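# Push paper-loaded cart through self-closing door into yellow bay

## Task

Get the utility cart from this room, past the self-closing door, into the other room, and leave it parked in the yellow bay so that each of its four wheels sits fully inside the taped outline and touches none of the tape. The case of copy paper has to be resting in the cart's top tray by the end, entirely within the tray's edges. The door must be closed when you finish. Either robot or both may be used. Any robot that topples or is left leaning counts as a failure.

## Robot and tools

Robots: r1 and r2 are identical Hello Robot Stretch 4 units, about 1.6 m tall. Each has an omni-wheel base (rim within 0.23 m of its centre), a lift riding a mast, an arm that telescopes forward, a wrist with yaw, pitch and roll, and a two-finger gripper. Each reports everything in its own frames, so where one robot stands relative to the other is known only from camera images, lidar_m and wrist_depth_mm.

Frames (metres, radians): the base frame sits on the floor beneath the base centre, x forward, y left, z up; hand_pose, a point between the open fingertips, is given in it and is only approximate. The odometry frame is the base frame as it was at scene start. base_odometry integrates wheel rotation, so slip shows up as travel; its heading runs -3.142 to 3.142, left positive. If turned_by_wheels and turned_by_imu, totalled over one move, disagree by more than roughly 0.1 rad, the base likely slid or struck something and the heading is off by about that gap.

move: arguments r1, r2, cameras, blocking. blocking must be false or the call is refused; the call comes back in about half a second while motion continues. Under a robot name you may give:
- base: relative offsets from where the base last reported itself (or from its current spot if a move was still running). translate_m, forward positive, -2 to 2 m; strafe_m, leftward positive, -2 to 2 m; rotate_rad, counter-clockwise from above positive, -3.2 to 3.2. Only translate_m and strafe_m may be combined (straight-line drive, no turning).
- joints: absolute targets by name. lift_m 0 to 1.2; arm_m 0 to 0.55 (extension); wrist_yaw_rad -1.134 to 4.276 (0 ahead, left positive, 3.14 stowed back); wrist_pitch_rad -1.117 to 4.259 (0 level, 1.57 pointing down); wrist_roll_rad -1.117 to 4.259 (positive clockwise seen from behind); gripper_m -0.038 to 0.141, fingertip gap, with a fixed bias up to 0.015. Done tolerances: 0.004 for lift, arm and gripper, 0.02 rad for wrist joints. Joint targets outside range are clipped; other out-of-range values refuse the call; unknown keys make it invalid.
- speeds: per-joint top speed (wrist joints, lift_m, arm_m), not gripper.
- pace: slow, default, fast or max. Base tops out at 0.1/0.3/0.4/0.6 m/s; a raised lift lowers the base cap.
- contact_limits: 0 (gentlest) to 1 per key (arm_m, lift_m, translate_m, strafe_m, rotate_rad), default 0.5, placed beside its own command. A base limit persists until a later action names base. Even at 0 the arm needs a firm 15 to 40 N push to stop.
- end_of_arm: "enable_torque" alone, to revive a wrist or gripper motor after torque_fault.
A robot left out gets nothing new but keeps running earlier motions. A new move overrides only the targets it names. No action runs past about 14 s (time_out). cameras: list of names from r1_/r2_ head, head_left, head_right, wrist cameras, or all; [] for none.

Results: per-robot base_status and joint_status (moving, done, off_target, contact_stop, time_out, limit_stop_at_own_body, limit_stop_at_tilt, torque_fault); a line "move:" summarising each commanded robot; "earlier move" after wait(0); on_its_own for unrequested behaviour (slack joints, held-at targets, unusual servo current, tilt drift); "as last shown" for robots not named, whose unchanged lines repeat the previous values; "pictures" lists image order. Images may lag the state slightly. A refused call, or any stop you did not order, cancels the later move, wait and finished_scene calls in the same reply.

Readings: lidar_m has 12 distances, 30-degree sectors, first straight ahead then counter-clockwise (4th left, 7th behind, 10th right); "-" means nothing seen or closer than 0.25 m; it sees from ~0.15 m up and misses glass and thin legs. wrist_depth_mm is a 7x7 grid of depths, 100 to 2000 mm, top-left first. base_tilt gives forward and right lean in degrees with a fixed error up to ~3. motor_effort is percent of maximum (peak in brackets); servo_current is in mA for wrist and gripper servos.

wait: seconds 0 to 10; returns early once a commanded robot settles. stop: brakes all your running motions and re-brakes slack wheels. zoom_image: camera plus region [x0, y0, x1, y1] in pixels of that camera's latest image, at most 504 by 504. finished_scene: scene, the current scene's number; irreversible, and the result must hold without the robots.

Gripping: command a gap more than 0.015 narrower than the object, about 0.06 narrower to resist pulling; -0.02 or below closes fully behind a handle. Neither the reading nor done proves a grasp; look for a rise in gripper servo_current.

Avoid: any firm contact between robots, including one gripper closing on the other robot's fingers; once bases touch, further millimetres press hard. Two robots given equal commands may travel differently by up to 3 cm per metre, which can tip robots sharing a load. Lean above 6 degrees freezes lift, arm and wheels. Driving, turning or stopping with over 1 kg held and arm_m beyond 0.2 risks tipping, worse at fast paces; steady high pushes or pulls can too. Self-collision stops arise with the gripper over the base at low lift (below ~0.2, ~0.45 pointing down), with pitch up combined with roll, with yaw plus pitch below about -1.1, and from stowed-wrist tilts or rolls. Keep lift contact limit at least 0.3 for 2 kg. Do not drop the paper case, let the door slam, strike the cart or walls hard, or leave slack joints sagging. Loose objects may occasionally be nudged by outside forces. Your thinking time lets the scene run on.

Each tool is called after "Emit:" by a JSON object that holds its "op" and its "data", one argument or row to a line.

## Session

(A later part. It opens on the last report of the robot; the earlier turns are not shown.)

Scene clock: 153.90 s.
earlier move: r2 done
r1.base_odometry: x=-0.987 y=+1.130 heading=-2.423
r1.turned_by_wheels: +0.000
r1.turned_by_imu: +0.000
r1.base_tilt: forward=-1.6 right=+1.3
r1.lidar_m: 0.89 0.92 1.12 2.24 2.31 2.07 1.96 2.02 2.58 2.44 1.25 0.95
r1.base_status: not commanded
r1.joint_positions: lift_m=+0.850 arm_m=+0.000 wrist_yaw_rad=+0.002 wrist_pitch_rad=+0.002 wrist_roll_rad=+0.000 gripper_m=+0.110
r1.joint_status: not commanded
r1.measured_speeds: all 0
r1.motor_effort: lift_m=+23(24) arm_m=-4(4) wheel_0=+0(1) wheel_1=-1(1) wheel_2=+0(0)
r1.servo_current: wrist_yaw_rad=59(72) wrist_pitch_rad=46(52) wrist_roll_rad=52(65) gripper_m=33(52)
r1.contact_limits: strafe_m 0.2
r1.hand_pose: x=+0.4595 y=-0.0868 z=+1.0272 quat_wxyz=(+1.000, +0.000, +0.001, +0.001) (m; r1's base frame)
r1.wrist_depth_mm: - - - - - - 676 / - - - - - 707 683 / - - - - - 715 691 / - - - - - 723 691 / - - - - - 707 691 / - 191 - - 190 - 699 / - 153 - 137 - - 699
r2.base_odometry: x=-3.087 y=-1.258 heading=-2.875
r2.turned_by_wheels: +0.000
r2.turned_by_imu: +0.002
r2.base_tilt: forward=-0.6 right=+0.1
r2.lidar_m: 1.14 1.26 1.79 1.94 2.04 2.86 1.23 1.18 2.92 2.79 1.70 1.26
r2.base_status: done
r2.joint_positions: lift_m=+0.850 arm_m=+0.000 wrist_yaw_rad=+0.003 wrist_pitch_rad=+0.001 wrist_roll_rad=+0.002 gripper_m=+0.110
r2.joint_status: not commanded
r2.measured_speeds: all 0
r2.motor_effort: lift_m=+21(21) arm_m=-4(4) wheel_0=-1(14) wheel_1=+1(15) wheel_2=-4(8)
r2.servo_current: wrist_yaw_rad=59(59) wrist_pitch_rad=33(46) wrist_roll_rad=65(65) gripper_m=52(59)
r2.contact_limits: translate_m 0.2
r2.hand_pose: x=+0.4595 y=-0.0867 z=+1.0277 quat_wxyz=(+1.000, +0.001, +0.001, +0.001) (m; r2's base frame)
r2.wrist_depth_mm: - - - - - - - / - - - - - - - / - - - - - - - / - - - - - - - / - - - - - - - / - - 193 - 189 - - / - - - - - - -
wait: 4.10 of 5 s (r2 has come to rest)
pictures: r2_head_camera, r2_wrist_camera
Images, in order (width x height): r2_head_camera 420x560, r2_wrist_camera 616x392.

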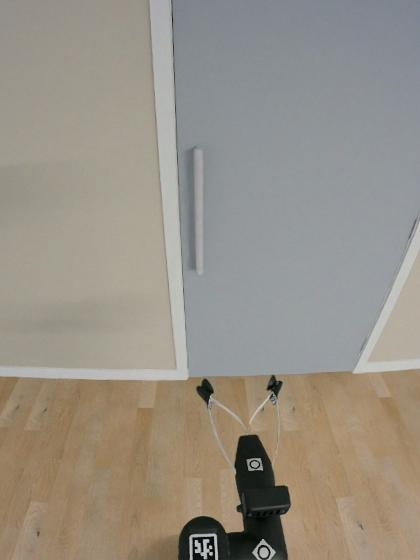

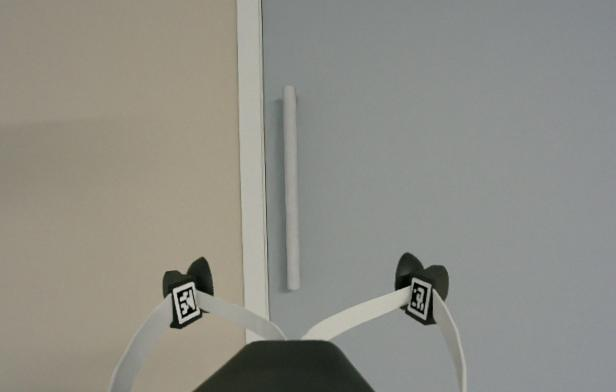

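Emit:
{"op": "move", "data": {
  "blocking": false,
  "cameras": [],
  "r2": {"base":{"translate_m":0.48,"strafe_m":0.02},"contact_limits":{"translate_m":0.1}}
}}

Emit:
{"op": "wait", "data": {
  "seconds": 4,
  "cameras": ["r2_wrist_camera"]
}}

Scene clock: 160.87 s.
move: r2 moving
r1: as last shown
r1.base_tilt: forward=-1.6 right=+1.2
r1.lidar_m: 0.88 0.92 1.16 2.26 2.33 2.07 1.95 2.02 2.59 2.46 1.27 0.94
r1.motor_effort: lift_m=+23(23) arm_m=-4(4) wheel_0=+1(1) wheel_1=-1(1) wheel_2=+0(0)
r1.servo_current: wrist_yaw_rad=72(72) wrist_pitch_rad=39(46) wrist_roll_rad=46(65) gripper_m=39(46)
r1.contact_limits: strafe_m 0.2
r1.wrist_depth_mm: - - - - - - 683 / - - - - - 715 683 / - - - - - 723 691 / - - - - - 723 691 / - - - - - 723 683 / - 191 - - 189 - 699 / - 153 - 137 - - 699
r2.base_odometry: x=-3.117 y=-1.268 heading=-2.875
r2.turned_by_wheels: +0.000
r2.turned_by_imu: +0.001
r2.base_tilt: forward=-0.7 right=+0.1
r2.lidar_m: 1.13 1.26 1.72 1.94 2.06 2.85 1.24 1.20 2.91 2.78 1.68 1.24
r2.base_status: translate_m moving; strafe_m moving
r2.joint_positions: lift_m=+0.850 arm_m=+0.000 wrist_yaw_rad=+0.003 wrist_pitch_rad=+0.001 wrist_roll_rad=+0.002 gripper_m=+0.110
r2.joint_status: not commanded
r2.measured_speeds: translate_m=+0.121 strafe_m=+0.004 rotate_rad=+0.003 lift_m=+0.000 arm_m=+0.000 wrist_yaw_rad=+0.000 wrist_pitch_rad=+0.000 wrist_roll_rad=+0.000
r2.motor_effort: lift_m=+21(21) arm_m=-4(4) wheel_0=+9(9) wheel_1=+9(9) wheel_2=-12(14)
r2.servo_current: wrist_yaw_rad=52(65) wrist_pitch_rad=39(46) wrist_roll_rad=46(65) gripper_m=59(59)
r2.contact_limits: translate_m 0.1
r2.hand_pose: x=+0.4595 y=-0.0867 z=+1.0277 quat_wxyz=(+1.000, +0.001, +0.001, +0.001) (m; r2's base frame)
r2.wrist_depth_mm: - - 946 - - - - / - - - - - - - / - - - - - - - / - - - - - - - / - - - - - - - / - - 193 - 189 - - / - - - - - - -
pictures: none
No camera images: "cameras" was empty.

Scene clock: 163.47 s.
earlier move: r2 done
r1.base_odometry: x=-0.987 y=+1.130 heading=-2.423
r1.turned_by_wheels: +0.000
r1.turned_by_imu: +0.000
r1.base_tilt: forward=-1.6 right=+1.3
r1.lidar_m: 0.90 0.92 1.10 2.26 2.30 2.07 1.94 2.03 2.58 2.44 1.26 0.94
r1.base_status: not commanded
r1.joint_positions: lift_m=+0.850 arm_m=+0.000 wrist_yaw_rad=+0.002 wrist_pitch_rad=+0.002 wrist_roll_rad=+0.000 gripper_m=+0.110
r1.joint_status: not commanded
r1.measured_speeds: all 0
r1.motor_effort: lift_m=+23(24) arm_m=-3(4) wheel_0=+0(1) wheel_1=-1(1) wheel_2=+0(0)
r1.servo_current: wrist_yaw_rad=52(78) wrist_pitch_rad=39(46) wrist_roll_rad=59(72) gripper_m=46(52)
r1.contact_limits: strafe_m 0.2
r1.hand_pose: x=+0.4595 y=-0.0868 z=+1.0272 quat_wxyz=(+1.000, +0.000, +0.001, +0.001) (m; r1's base frame)
r1.wrist_depth_mm: - - - - - - 676 / - - - - - 715 676 / - - - - - 715 691 / - - - - - 723 683 / - - - - - 715 691 / - 191 - - 189 - 691 / - 153 - 137 - - 699
r2.base_odometry: x=-3.545 y=-1.404 heading=-2.875
r2.turned_by_wheels: +0.000
r2.turned_by_imu: +0.001
r2.base_tilt: forward=-0.7 right=+0.0
r2.lidar_m: 0.64 0.77 1.08 1.89 2.01 2.82 1.66 1.64 2.93 2.67 1.04 0.75
r2.base_status: done
r2.joint_positions: lift_m=+0.850 arm_m=+0.000 wrist_yaw_rad=+0.003 wrist_pitch_rad=+0.001 wrist_roll_rad=+0.002 gripper_m=+0.110
r2.joint_status: not commanded
r2.measured_speeds: all 0
r2.motor_effort: lift_m=+21(21) arm_m=-4(4) wheel_0=+4(10) wheel_1=+2(10) wheel_2=-3(15)
r2.servo_current: wrist_yaw_rad=46(65) wrist_pitch_rad=46(46) wrist_roll_rad=52(65) gripper_m=52(59)
r2.contact_limits: translate_m 0.1
r2.hand_pose: x=+0.4595 y=-0.0867 z=+1.0277 quat_wxyz=(+1.000, +0.001, +0.001, +0.001) (m; r2's base frame)
r2.wrist_depth_mm: - - 496 430 - - - / - - 500 424 - - - / - - 504 427 - - - / - - 504 430 - - - / - - 504 433 - - - / - - 195 162 189 - - / - - 512 - - - -
wait: 2.60 of 4 s (r2 has come to rest)
pictures: r2_wrist_camera
Images, in order (width x height): r2_wrist_camera 616x392.

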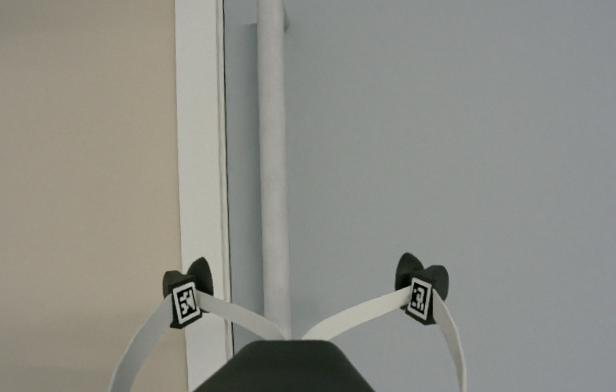

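Emit:
{"op": "move", "data": {
  "blocking": false,
  "cameras": [],
  "r2": {"base":{"rotate_rad":0.05},"contact_limits":{"rotate_rad":0.1}}
}}

Emit:
{"op": "wait", "data": {
  "seconds": 1.5,
  "cameras": []
}}

Emit:
{"op": "move", "data": {
  "blocking": false,
  "cameras": [],
  "r2": {"base":{"translate_m":0.15,"strafe_m":0.01},"pace":"slow","contact_limits":{"translate_m":0.1}}
}}

Emit:
{"op": "wait", "data": {
  "seconds": 3,
  "cameras": ["r2_wrist_camera"]
}}

Scene clock: 172.13 s.
move: r2 moving
r1: as last shown
r1.base_tilt: forward=-1.6 right=+1.2
r1.lidar_m: 0.89 0.90 1.12 2.27 2.31 2.06 1.92 2.03 2.61 2.43 1.27 0.97
r1.motor_effort: lift_m=+23(24) arm_m=-4(4) wheel_0=+1(1) wheel_1=+0(1) wheel_2=+0(0)
r1.servo_current: wrist_yaw_rad=52(65) wrist_pitch_rad=39(46) wrist_roll_rad=39(59) gripper_m=39(52)
r1.contact_limits: strafe_m 0.2
r1.wrist_depth_mm: - - - - - - 676 / - - - - - 715 683 / - - - - - 707 691 / - - - - - 715 691 / - - - - - 715 699 / - 192 - - 189 - 691 / - 153 - 137 - - 691
r2.base_odometry: x=-3.545 y=-1.404 heading=-2.826
r2.turned_by_wheels: +0.049
r2.turned_by_imu: +0.048
r2.base_tilt: forward=-0.7 right=+0.1
r2.lidar_m: 0.65 0.75 1.14 1.92 2.03 2.95 1.64 1.70 2.90 2.30 0.97 0.76
r2.base_status: rotate_rad moving
r2.joint_positions: lift_m=+0.850 arm_m=+0.000 wrist_yaw_rad=+0.002 wrist_pitch_rad=+0.001 wrist_roll_rad=+0.002 gripper_m=+0.110
r2.joint_status: not commanded
r2.measured_speeds: all 0
r2.motor_effort: lift_m=+21(21) arm_m=-4(4) wheel_0=-2(5) wheel_1=-3(7) wheel_2=-5(9)
r2.servo_current: wrist_yaw_rad=33(52) wrist_pitch_rad=33(46) wrist_roll_rad=59(59) gripper_m=46(52)
r2.contact_limits: rotate_rad 0.1
r2.hand_pose: x=+0.4595 y=-0.0867 z=+1.0277 quat_wxyz=(+1.000, +0.001, +0.001, +0.001) (m; r2's base frame)
r2.wrist_depth_mm: - - 500 424 - - - / - - 500 427 - - - / - - 504 424 - - - / - - 504 424 - - - / - - 500 430 - - - / - - 195 433 189 - - / - - - - - - -
pictures: none
No camera images: "cameras" was empty.

Scene clock: 172.23 s.
earlier move: r2 done
r1.base_odometry: x=-0.987 y=+1.130 heading=-2.423
r1.turned_by_wheels: +0.000
r1.turned_by_imu: +0.000
r1.base_tilt: forward=-1.5 right=+1.3
r1.lidar_m: 0.89 0.93 1.14 2.26 2.33 2.05 1.95 2.03 2.58 2.46 1.26 0.95
r1.base_status: not commanded
r1.joint_positions: lift_m=+0.850 arm_m=+0.000 wrist_yaw_rad=+0.002 wrist_pitch_rad=+0.002 wrist_roll_rad=+0.000 gripper_m=+0.110
r1.joint_status: not commanded
r1.measured_speeds: all 0
r1.motor_effort: lift_m=+23(24) arm_m=-4(4) wheel_0=+1(1) wheel_1=-1(1) wheel_2=+0(0)
r1.servo_current: wrist_yaw_rad=59(65) wrist_pitch_rad=39(46) wrist_roll_rad=46(59) gripper_m=39(52)
r1.contact_limits: strafe_m 0.2
r1.hand_pose: x=+0.4595 y=-0.0868 z=+1.0272 quat_wxyz=(+1.000, +0.000, +0.001, +0.001) (m; r1's base frame)
r1.wrist_depth_mm: - - - - - - 676 / - - - - - 715 676 / - - - - - 715 699 / - - - - - 715 691 / - - - - - 715 683 / - 192 - - 189 - 691 / - 153 - 137 - - 699
r2.base_odometry: x=-3.545 y=-1.404 heading=-2.826
r2.turned_by_wheels: +0.000
r2.turned_by_imu: +0.000
r2.base_tilt: forward=-0.7 right=+0.0
r2.lidar_m: 0.66 0.76 1.16 1.92 2.04 2.95 1.66 1.71 2.89 2.30 0.99 0.76
r2.base_status: done
r2.joint_positions: lift_m=+0.850 arm_m=+0.000 wrist_yaw_rad=+0.002 wrist_pitch_rad=+0.001 wrist_roll_rad=+0.002 gripper_m=+0.110
r2.joint_status: not commanded
r2.measured_speeds: all 0
r2.motor_effort: lift_m=+21(21) arm_m=-4(4) wheel_0=-4(5) wheel_1=-4(7) wheel_2=-5(9)
r2.servo_current: wrist_yaw_rad=52(52) wrist_pitch_rad=39(46) wrist_roll_rad=33(59) gripper_m=52(52)
r2.contact_limits: rotate_rad 0.1
r2.hand_pose: x=+0.4595 y=-0.0867 z=+1.0277 quat_wxyz=(+1.000, +0.001, +0.001, +0.001) (m; r2's base frame)
r2.wrist_depth_mm: - - 500 424 - - - / - - 500 424 - - - / - - 500 421 - - - / - - 500 424 - - - / - - 504 430 - - - / - - 196 430 189 - - / - - - - - - -
wait: 0.10 of 1.5 s (r2 has come to rest)
pictures: none
No camera images: "cameras" was empty.

Scene clock: 172.73 s.
move: r2 moving
r1: as last shown
r1.base_tilt: forward=-1.6 right=+1.3
r1.lidar_m: 0.90 0.91 1.15 2.25 2.33 2.08 1.95 2.03 2.56 2.45 1.27 0.96
r1.motor_effort: lift_m=+23(23) arm_m=-4(4) wheel_0=+0(1) wheel_1=+0(1) wheel_2=+0(0)
r1.servo_current: wrist_yaw_rad=26(59) wrist_pitch_rad=39(46) wrist_roll_rad=52(52) gripper_m=39(46)
r1.contact_limits: strafe_m 0.2
r1.wrist_depth_mm: - - - - - - 683 / - - - - - 715 691 / - - - - - 715 676 / - - - - - 707 699 / - - - - - 723 699 / - 191 - - 190 - 691 / - 153 - 137 - - 699
r2.base_odometry: x=-3.556 y=-1.408 heading=-2.826
r2.turned_by_wheels: +0.000
r2.turned_by_imu: +0.000
r2.base_tilt: forward=-0.7 right=+0.1
r2.lidar_m: 0.63 0.77 1.10 1.92 2.06 2.97 1.68 1.73 2.90 2.27 0.97 0.74
r2.base_status: translate_m moving; strafe_m moving
r2.joint_positions: lift_m=+0.850 arm_m=+0.000 wrist_yaw_rad=+0.002 wrist_pitch_rad=+0.001 wrist_roll_rad=+0.002 gripper_m=+0.110
r2.joint_status: not commanded
r2.measured_speeds: translate_m=+0.048 strafe_m=+0.004 rotate_rad=-0.001 lift_m=+0.000 arm_m=+0.000 wrist_yaw_rad=+0.000 wrist_pitch_rad=+0.000 wrist_roll_rad=+0.000
r2.motor_effort: lift_m=+21(21) arm_m=-4(4) wheel_0=+4(7) wheel_1=+7(8) wheel_2=-7(11)
r2.servo_current: wrist_yaw_rad=46(59) wrist_pitch_rad=39(46) wrist_roll_rad=39(52) gripper_m=46(59)
r2.contact_limits: translate_m 0.1
r2.hand_pose: x=+0.4595 y=-0.0867 z=+1.0277 quat_wxyz=(+1.000, +0.001, +0.001, +0.001) (m; r2's base frame)
r2.wrist_depth_mm: - - 492 415 - - - / - - 492 413 - - - / - - 496 413 - - - / - - 492 415 - - - / - - 496 418 - - - / - - 195 418 189 - - / - - - - - - -
pictures: none
No camera images: "cameras" was empty.

Scene clock: 175.03 s.
earlier move: r2 done
r1.base_odometry: x=-0.987 y=+1.130 heading=-2.423
r1.turned_by_wheels: +0.000
r1.turned_by_imu: +0.000
r1.base_tilt: forward=-1.6 right=+1.3
r1.lidar_m: 0.90 0.91 1.15 2.26 2.30 2.06 1.94 2.03 2.59 2.44 1.26 0.92
r1.base_status: not commanded
r1.joint_positions: lift_m=+0.850 arm_m=+0.000 wrist_yaw_rad=+0.002 wrist_pitch_rad=+0.002 wrist_roll_rad=+0.000 gripper_m=+0.110
r1.joint_status: not commanded
r1.measured_speeds: all 0
r1.motor_effort: lift_m=+23(23) arm_m=-4(4) wheel_0=+1(1) wheel_1=-1(1) wheel_2=+0(0)
r1.servo_current: wrist_yaw_rad=52(65) wrist_pitch_rad=39(52) wrist_roll_rad=33(72) gripper_m=39(52)
r1.contact_limits: strafe_m 0.2
r1.hand_pose: x=+0.4595 y=-0.0868 z=+1.0272 quat_wxyz=(+1.000, +0.000, +0.001, +0.001) (m; r1's base frame)
r1.wrist_depth_mm: - - - - - - 676 / - - - - - 707 683 / - - - - - 715 683 / - - - - - 732 691 / - - - - - 723 691 / - 192 - - 189 - 699 / - 153 - 137 - - 691
r2.base_odometry: x=-3.684 y=-1.460 heading=-2.826
r2.turned_by_wheels: +0.000
r2.turned_by_imu: +0.001
r2.base_tilt: forward=-0.6 right=+0.0
r2.lidar_m: 0.47 0.61 0.91 1.89 2.05 2.94 1.80 3.78 2.94 1.82 0.79 0.58
r2.base_status: done
r2.joint_positions: lift_m=+0.850 arm_m=+0.000 wrist_yaw_rad=+0.002 wrist_pitch_rad=+0.001 wrist_roll_rad=+0.002 gripper_m=+0.110
r2.joint_status: not commanded
r2.measured_speeds: all 0
r2.motor_effort: lift_m=+21(21) arm_m=-4(4) wheel_0=+3(9) wheel_1=+5(8) wheel_2=-5(12)
r2.servo_current: wrist_yaw_rad=52(72) wrist_pitch_rad=46(52) wrist_roll_rad=46(59) gripper_m=52(59)
r2.contact_limits: translate_m 0.1
r2.hand_pose: x=+0.4595 y=-0.0867 z=+1.0277 quat_wxyz=(+1.000, +0.001, +0.001, +0.001) (m; r2's base frame)
r2.wrist_depth_mm: 382 370 351 277 343 334 327 / 384 373 353 283 343 336 327 / 389 375 355 282 343 338 330 / 387 377 359 355 347 340 332 / 389 379 359 355 349 340 332 / 394 379 202 285 200 342 336 / 397 384 362 - 351 345 338
wait: 2.30 of 3 s (r2 has come to rest)
pictures: r2_wrist_camera
Images, in order (width x height): r2_wrist_camera 616x392.

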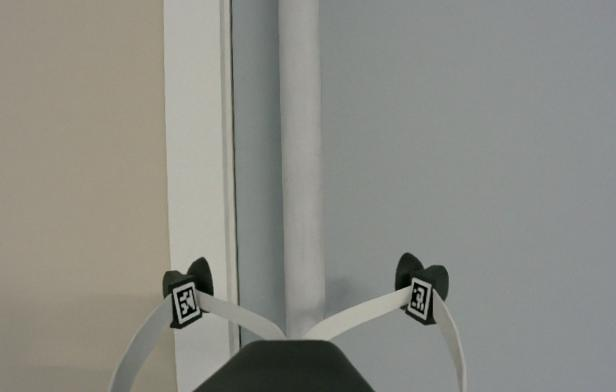

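Emit:
{"op": "move", "data": {
  "blocking": false,
  "cameras": [],
  "r2": {"base":{"translate_m":0.103},"pace":"slow","contact_limits":{"translate_m":0.15}}
}}

Emit:
{"op": "wait", "data": {
  "seconds": 2,
  "cameras": ["r2_wrist_camera"]
}}

Scene clock: 184.83 s.
move: r2 moving
r1: as last shown
r1.lidar_m: 0.89 0.90 1.14 2.27 2.33 2.05 1.93 2.05 2.59 2.45 1.26 0.95
r1.motor_effort: lift_m=+23(24) arm_m=-4(4) wheel_0=+1(1) wheel_1=-1(1) wheel_2=+0(0)
r1.servo_current: wrist_yaw_rad=39(52) wrist_pitch_rad=39(46) wrist_roll_rad=46(59) gripper_m=39(46)
r1.contact_limits: strafe_m 0.2
r1.wrist_depth_mm: - - - - - - 683 / - - - - - 715 683 / - - - - - 715 691 / - - - - - 732 683 / - - - - - 715 683 / - 193 - - 189 - 699 / - 153 - 137 - - 699
r2.base_odometry: x=-3.696 y=-1.464 heading=-2.825
r2.turned_by_wheels: +0.000
r2.turned_by_imu: +0.001
r2.base_tilt: forward=-0.7 right=+0.0
r2.lidar_m: 0.47 0.61 0.91 1.88 2.01 2.94 1.81 2.21 2.92 1.80 0.79 0.59
r2.base_status: translate_m moving
r2.joint_positions: lift_m=+0.850 arm_m=+0.000 wrist_yaw_rad=+0.002 wrist_pitch_rad=+0.001 wrist_roll_rad=+0.002 gripper_m=+0.110
r2.joint_status: not commanded
r2.measured_speeds: translate_m=+0.048 strafe_m=+0.000 rotate_rad=+0.001 lift_m=+0.000 arm_m=+0.000 wrist_yaw_rad=+0.000 wrist_pitch_rad=+0.000 wrist_roll_rad=+0.000
r2.motor_effort: lift_m=+21(21) arm_m=-4(4) wheel_0=+6(9) wheel_1=+5(6) wheel_2=-11(11)
r2.servo_current: wrist_yaw_rad=46(59) wrist_pitch_rad=39(46) wrist_roll_rad=39(59) gripper_m=52(52)
r2.contact_limits: translate_m 0.15
r2.hand_pose: x=+0.4595 y=-0.0867 z=+1.0277 quat_wxyz=(+1.000, +0.001, +0.001, +0.001) (m; r2's base frame)
r2.wrist_depth_mm: 370 359 345 334 332 324 315 / 370 362 343 272 334 324 319 / 373 362 343 272 336 325 320 / 377 366 345 272 336 329 322 / 377 366 347 278 338 330 324 / 382 370 203 272 200 330 325 / 384 375 351 - 340 336 327
pictures: none
No camera images: "cameras" was empty.

Scene clock: 186.63 s.
earlier move: r2 done
r1.base_odometry: x=-0.987 y=+1.130 heading=-2.423
r1.turned_by_wheels: +0.000
r1.turned_by_imu: +0.000
r1.base_tilt: forward=-1.6 right=+1.2
r1.lidar_m: 0.90 0.90 1.15 2.26 2.33 2.07 1.94 2.04 2.61 2.44 1.28 0.95
r1.base_status: not commanded
r1.joint_positions: lift_m=+0.850 arm_m=+0.000 wrist_yaw_rad=+0.002 wrist_pitch_rad=+0.002 wrist_roll_rad=+0.000 gripper_m=+0.110
r1.joint_status: not commanded
r1.measured_speeds: all 0
r1.motor_effort: lift_m=+23(24) arm_m=-4(4) wheel_0=+0(1) wheel_1=+0(1) wheel_2=+0(0)
r1.servo_current: wrist_yaw_rad=33(65) wrist_pitch_rad=52(52) wrist_roll_rad=65(65) gripper_m=46(52)
r1.contact_limits: strafe_m 0.2
r1.hand_pose: x=+0.4595 y=-0.0868 z=+1.0272 quat_wxyz=(+1.000, +0.000, +0.001, +0.001) (m; r1's base frame)
r1.wrist_depth_mm: - - - - - - 676 / - - - - - 723 683 / - - - - - 715 691 / - - - - - 707 699 / - - - - - 723 683 / - 191 - - 189 - 691 / - 153 - 137 - - 699
r2.base_odometry: x=-3.782 y=-1.492 heading=-2.825
r2.turned_by_wheels: +0.000
r2.turned_by_imu: +0.000
r2.base_tilt: forward=-0.7 right=+0.1
r2.lidar_m: 0.38 0.52 0.77 1.89 2.01 2.92 1.90 3.80 2.93 1.50 0.64 0.47
r2.base_status: done
r2.joint_positions: lift_m=+0.850 arm_m=+0.000 wrist_yaw_rad=+0.002 wrist_pitch_rad=+0.001 wrist_roll_rad=+0.002 gripper_m=+0.110
r2.joint_status: not commanded
r2.measured_speeds: all 0
r2.motor_effort: lift_m=+21(21) arm_m=-4(4) wheel_0=+4(10) wheel_1=+5(8) wheel_2=-7(11)
r2.servo_current: wrist_yaw_rad=46(65) wrist_pitch_rad=39(46) wrist_roll_rad=59(65) gripper_m=52(59)
r2.contact_limits: translate_m 0.15
r2.hand_pose: x=+0.4595 y=-0.0867 z=+1.0277 quat_wxyz=(+1.000, +0.001, +0.001, +0.001) (m; r2's base frame)
r2.wrist_depth_mm: 272 251 256 175 245 238 234 / 273 253 257 186 244 240 235 / 274 254 259 185 248 240 235 / 277 257 262 177 249 243 237 / 279 257 262 177 251 244 239 / 279 258 205 178 200 244 239 / 283 260 263 - 252 245 242
wait: 1.80 of 2 s (r2 has come to rest)
pictures: r2_wrist_camera
Images, in order (width x height): r2_wrist_camera 616x392.

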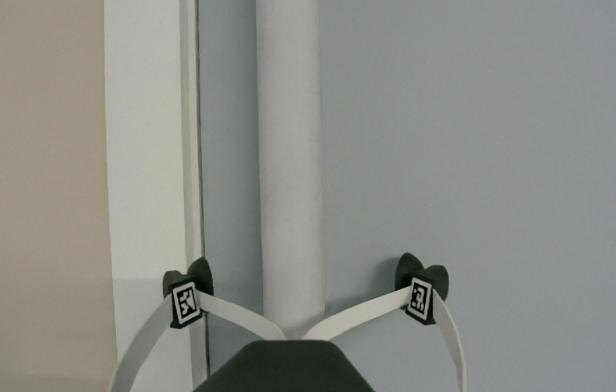

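Emit:
{"op": "move", "data": {
  "blocking": false,
  "cameras": [],
  "r2": {"joints":{"gripper_m":-0.03}}
}}

Emit:
{"op": "wait", "data": {
  "seconds": 1.5,
  "cameras": ["r2_wrist_camera"]
}}

Scene clock: 190.63 s.
move: r2 moving
r1: as last shown
r1.base_tilt: forward=-1.6 right=+1.3
r1.lidar_m: 0.89 0.91 1.15 2.25 2.31 2.07 1.92 2.05 2.58 2.45 1.23 0.95
r1.motor_effort: lift_m=+23(24) arm_m=-3(4) wheel_0=+0(1) wheel_1=-1(1) wheel_2=+0(0)
r1.servo_current: wrist_yaw_rad=59(65) wrist_pitch_rad=46(46) wrist_roll_rad=39(59) gripper_m=46(46)
r1.contact_limits: strafe_m 0.2
r1.wrist_depth_mm: - - - - - - 683 / - - - - - 707 683 / - - - - - 707 691 / - - - - - 715 691 / - - - - - 723 691 / - 193 - - 189 - 691 / - 153 - 137 - - 691
r2.base_odometry: x=-3.782 y=-1.492 heading=-2.825
r2.turned_by_wheels: +0.000
r2.turned_by_imu: +0.000
r2.base_tilt: forward=-0.7 right=+0.0
r2.lidar_m: 0.39 0.54 0.72 1.89 2.02 2.88 1.89 3.80 2.93 1.55 0.67 0.49
r2.base_status: not commanded
r2.joint_positions: lift_m=+0.850 arm_m=+0.000 wrist_yaw_rad=+0.002 wrist_pitch_rad=+0.001 wrist_roll_rad=+0.002 gripper_m=+0.094
r2.joint_status: gripper_m moving
r2.measured_speeds: all 0
r2.motor_effort: lift_m=+21(21) arm_m=-4(4) wheel_0=+4(4) wheel_1=+5(5) wheel_2=-6(7)
r2.servo_current: wrist_yaw_rad=46(52) wrist_pitch_rad=39(39) wrist_roll_rad=46(59) gripper_m=124(124)
r2.contact_limits: translate_m 0.15
r2.hand_pose: x=+0.4595 y=-0.0867 z=+1.0277 quat_wxyz=(+1.000, +0.001, +0.001, +0.001) (m; r2's base frame)
r2.wrist_depth_mm: 271 251 256 175 244 239 233 / 273 253 258 186 245 240 235 / 274 253 260 183 247 240 236 / 276 255 260 177 250 242 237 / 279 256 263 177 249 243 239 / 282 258 202 178 196 245 240 / 283 263 263 - 251 243 242
pictures: none
No camera images: "cameras" was empty.

Scene clock: 192.13 s.
earlier move: r2 moving
r1.base_odometry: x=-0.987 y=+1.130 heading=-2.423
r1.turned_by_wheels: +0.000
r1.turned_by_imu: +0.000
r1.base_tilt: forward=-1.6 right=+1.2
r1.lidar_m: 0.88 0.92 1.11 2.25 2.33 2.06 1.94 2.02 2.60 2.46 1.26 0.96
r1.base_status: not commanded
r1.joint_positions: lift_m=+0.850 arm_m=+0.000 wrist_yaw_rad=+0.002 wrist_pitch_rad=+0.002 wrist_roll_rad=+0.000 gripper_m=+0.110
r1.joint_status: not commanded
r1.measured_speeds: all 0
r1.motor_effort: lift_m=+23(24) arm_m=-4(4) wheel_0=+1(1) wheel_1=-1(1) wheel_2=+0(0)
r1.servo_current: wrist_yaw_rad=59(72) wrist_pitch_rad=33(52) wrist_roll_rad=52(72) gripper_m=46(52)
r1.contact_limits: strafe_m 0.2
r1.hand_pose: x=+0.4595 y=-0.0868 z=+1.0272 quat_wxyz=(+1.000, +0.000, +0.001, +0.001) (m; r1's base frame)
r1.wrist_depth_mm: - - - - - - 676 / - - - - - 715 676 / - - - - - 723 683 / - - - - - 723 683 / - - - - - 732 691 / - 191 - - 190 - 699 / - 153 - 137 - - 691
r2.base_odometry: x=-3.782 y=-1.492 heading=-2.825
r2.turned_by_wheels: +0.000
r2.turned_by_imu: +0.001
r2.base_tilt: forward=-0.6 right=+0.0
r2.lidar_m: 0.40 0.53 0.76 1.88 1.98 2.93 1.90 3.79 2.93 1.55 0.65 0.49
r2.base_status: not commanded
r2.joint_positions: lift_m=+0.850 arm_m=+0.000 wrist_yaw_rad=+0.006 wrist_pitch_rad=+0.001 wrist_roll_rad=+0.002 gripper_m=-0.028
r2.joint_status: gripper_m moving
r2.measured_speeds: all 0
r2.motor_effort: lift_m=+21(21) arm_m=-4(4) wheel_0=+0(4) wheel_1=+2(5) wheel_2=+7(7)
r2.servo_current: wrist_yaw_rad=65(65) wrist_pitch_rad=39(46) wrist_roll_rad=46(59) gripper_m=156(306)
r2.contact_limits: translate_m 0.15
r2.hand_pose: x=+0.4598 y=-0.0857 z=+1.0277 quat_wxyz=(+1.000, +0.001, +0.001, +0.003) (m; r2's base frame)
r2.wrist_depth_mm: 272 249 246 162 235 229 224 / 273 252 249 163 236 229 224 / 276 251 250 164 237 231 226 / 278 254 252 168 239 233 226 / 281 256 253 166 241 233 227 / 281 258 186 168 180 235 230 / 282 276 255 - 242 233 231
wait: 1.50 s; no rest
pictures: r2_wrist_camera
Images, in order (width x height): r2_wrist_camera 616x392.

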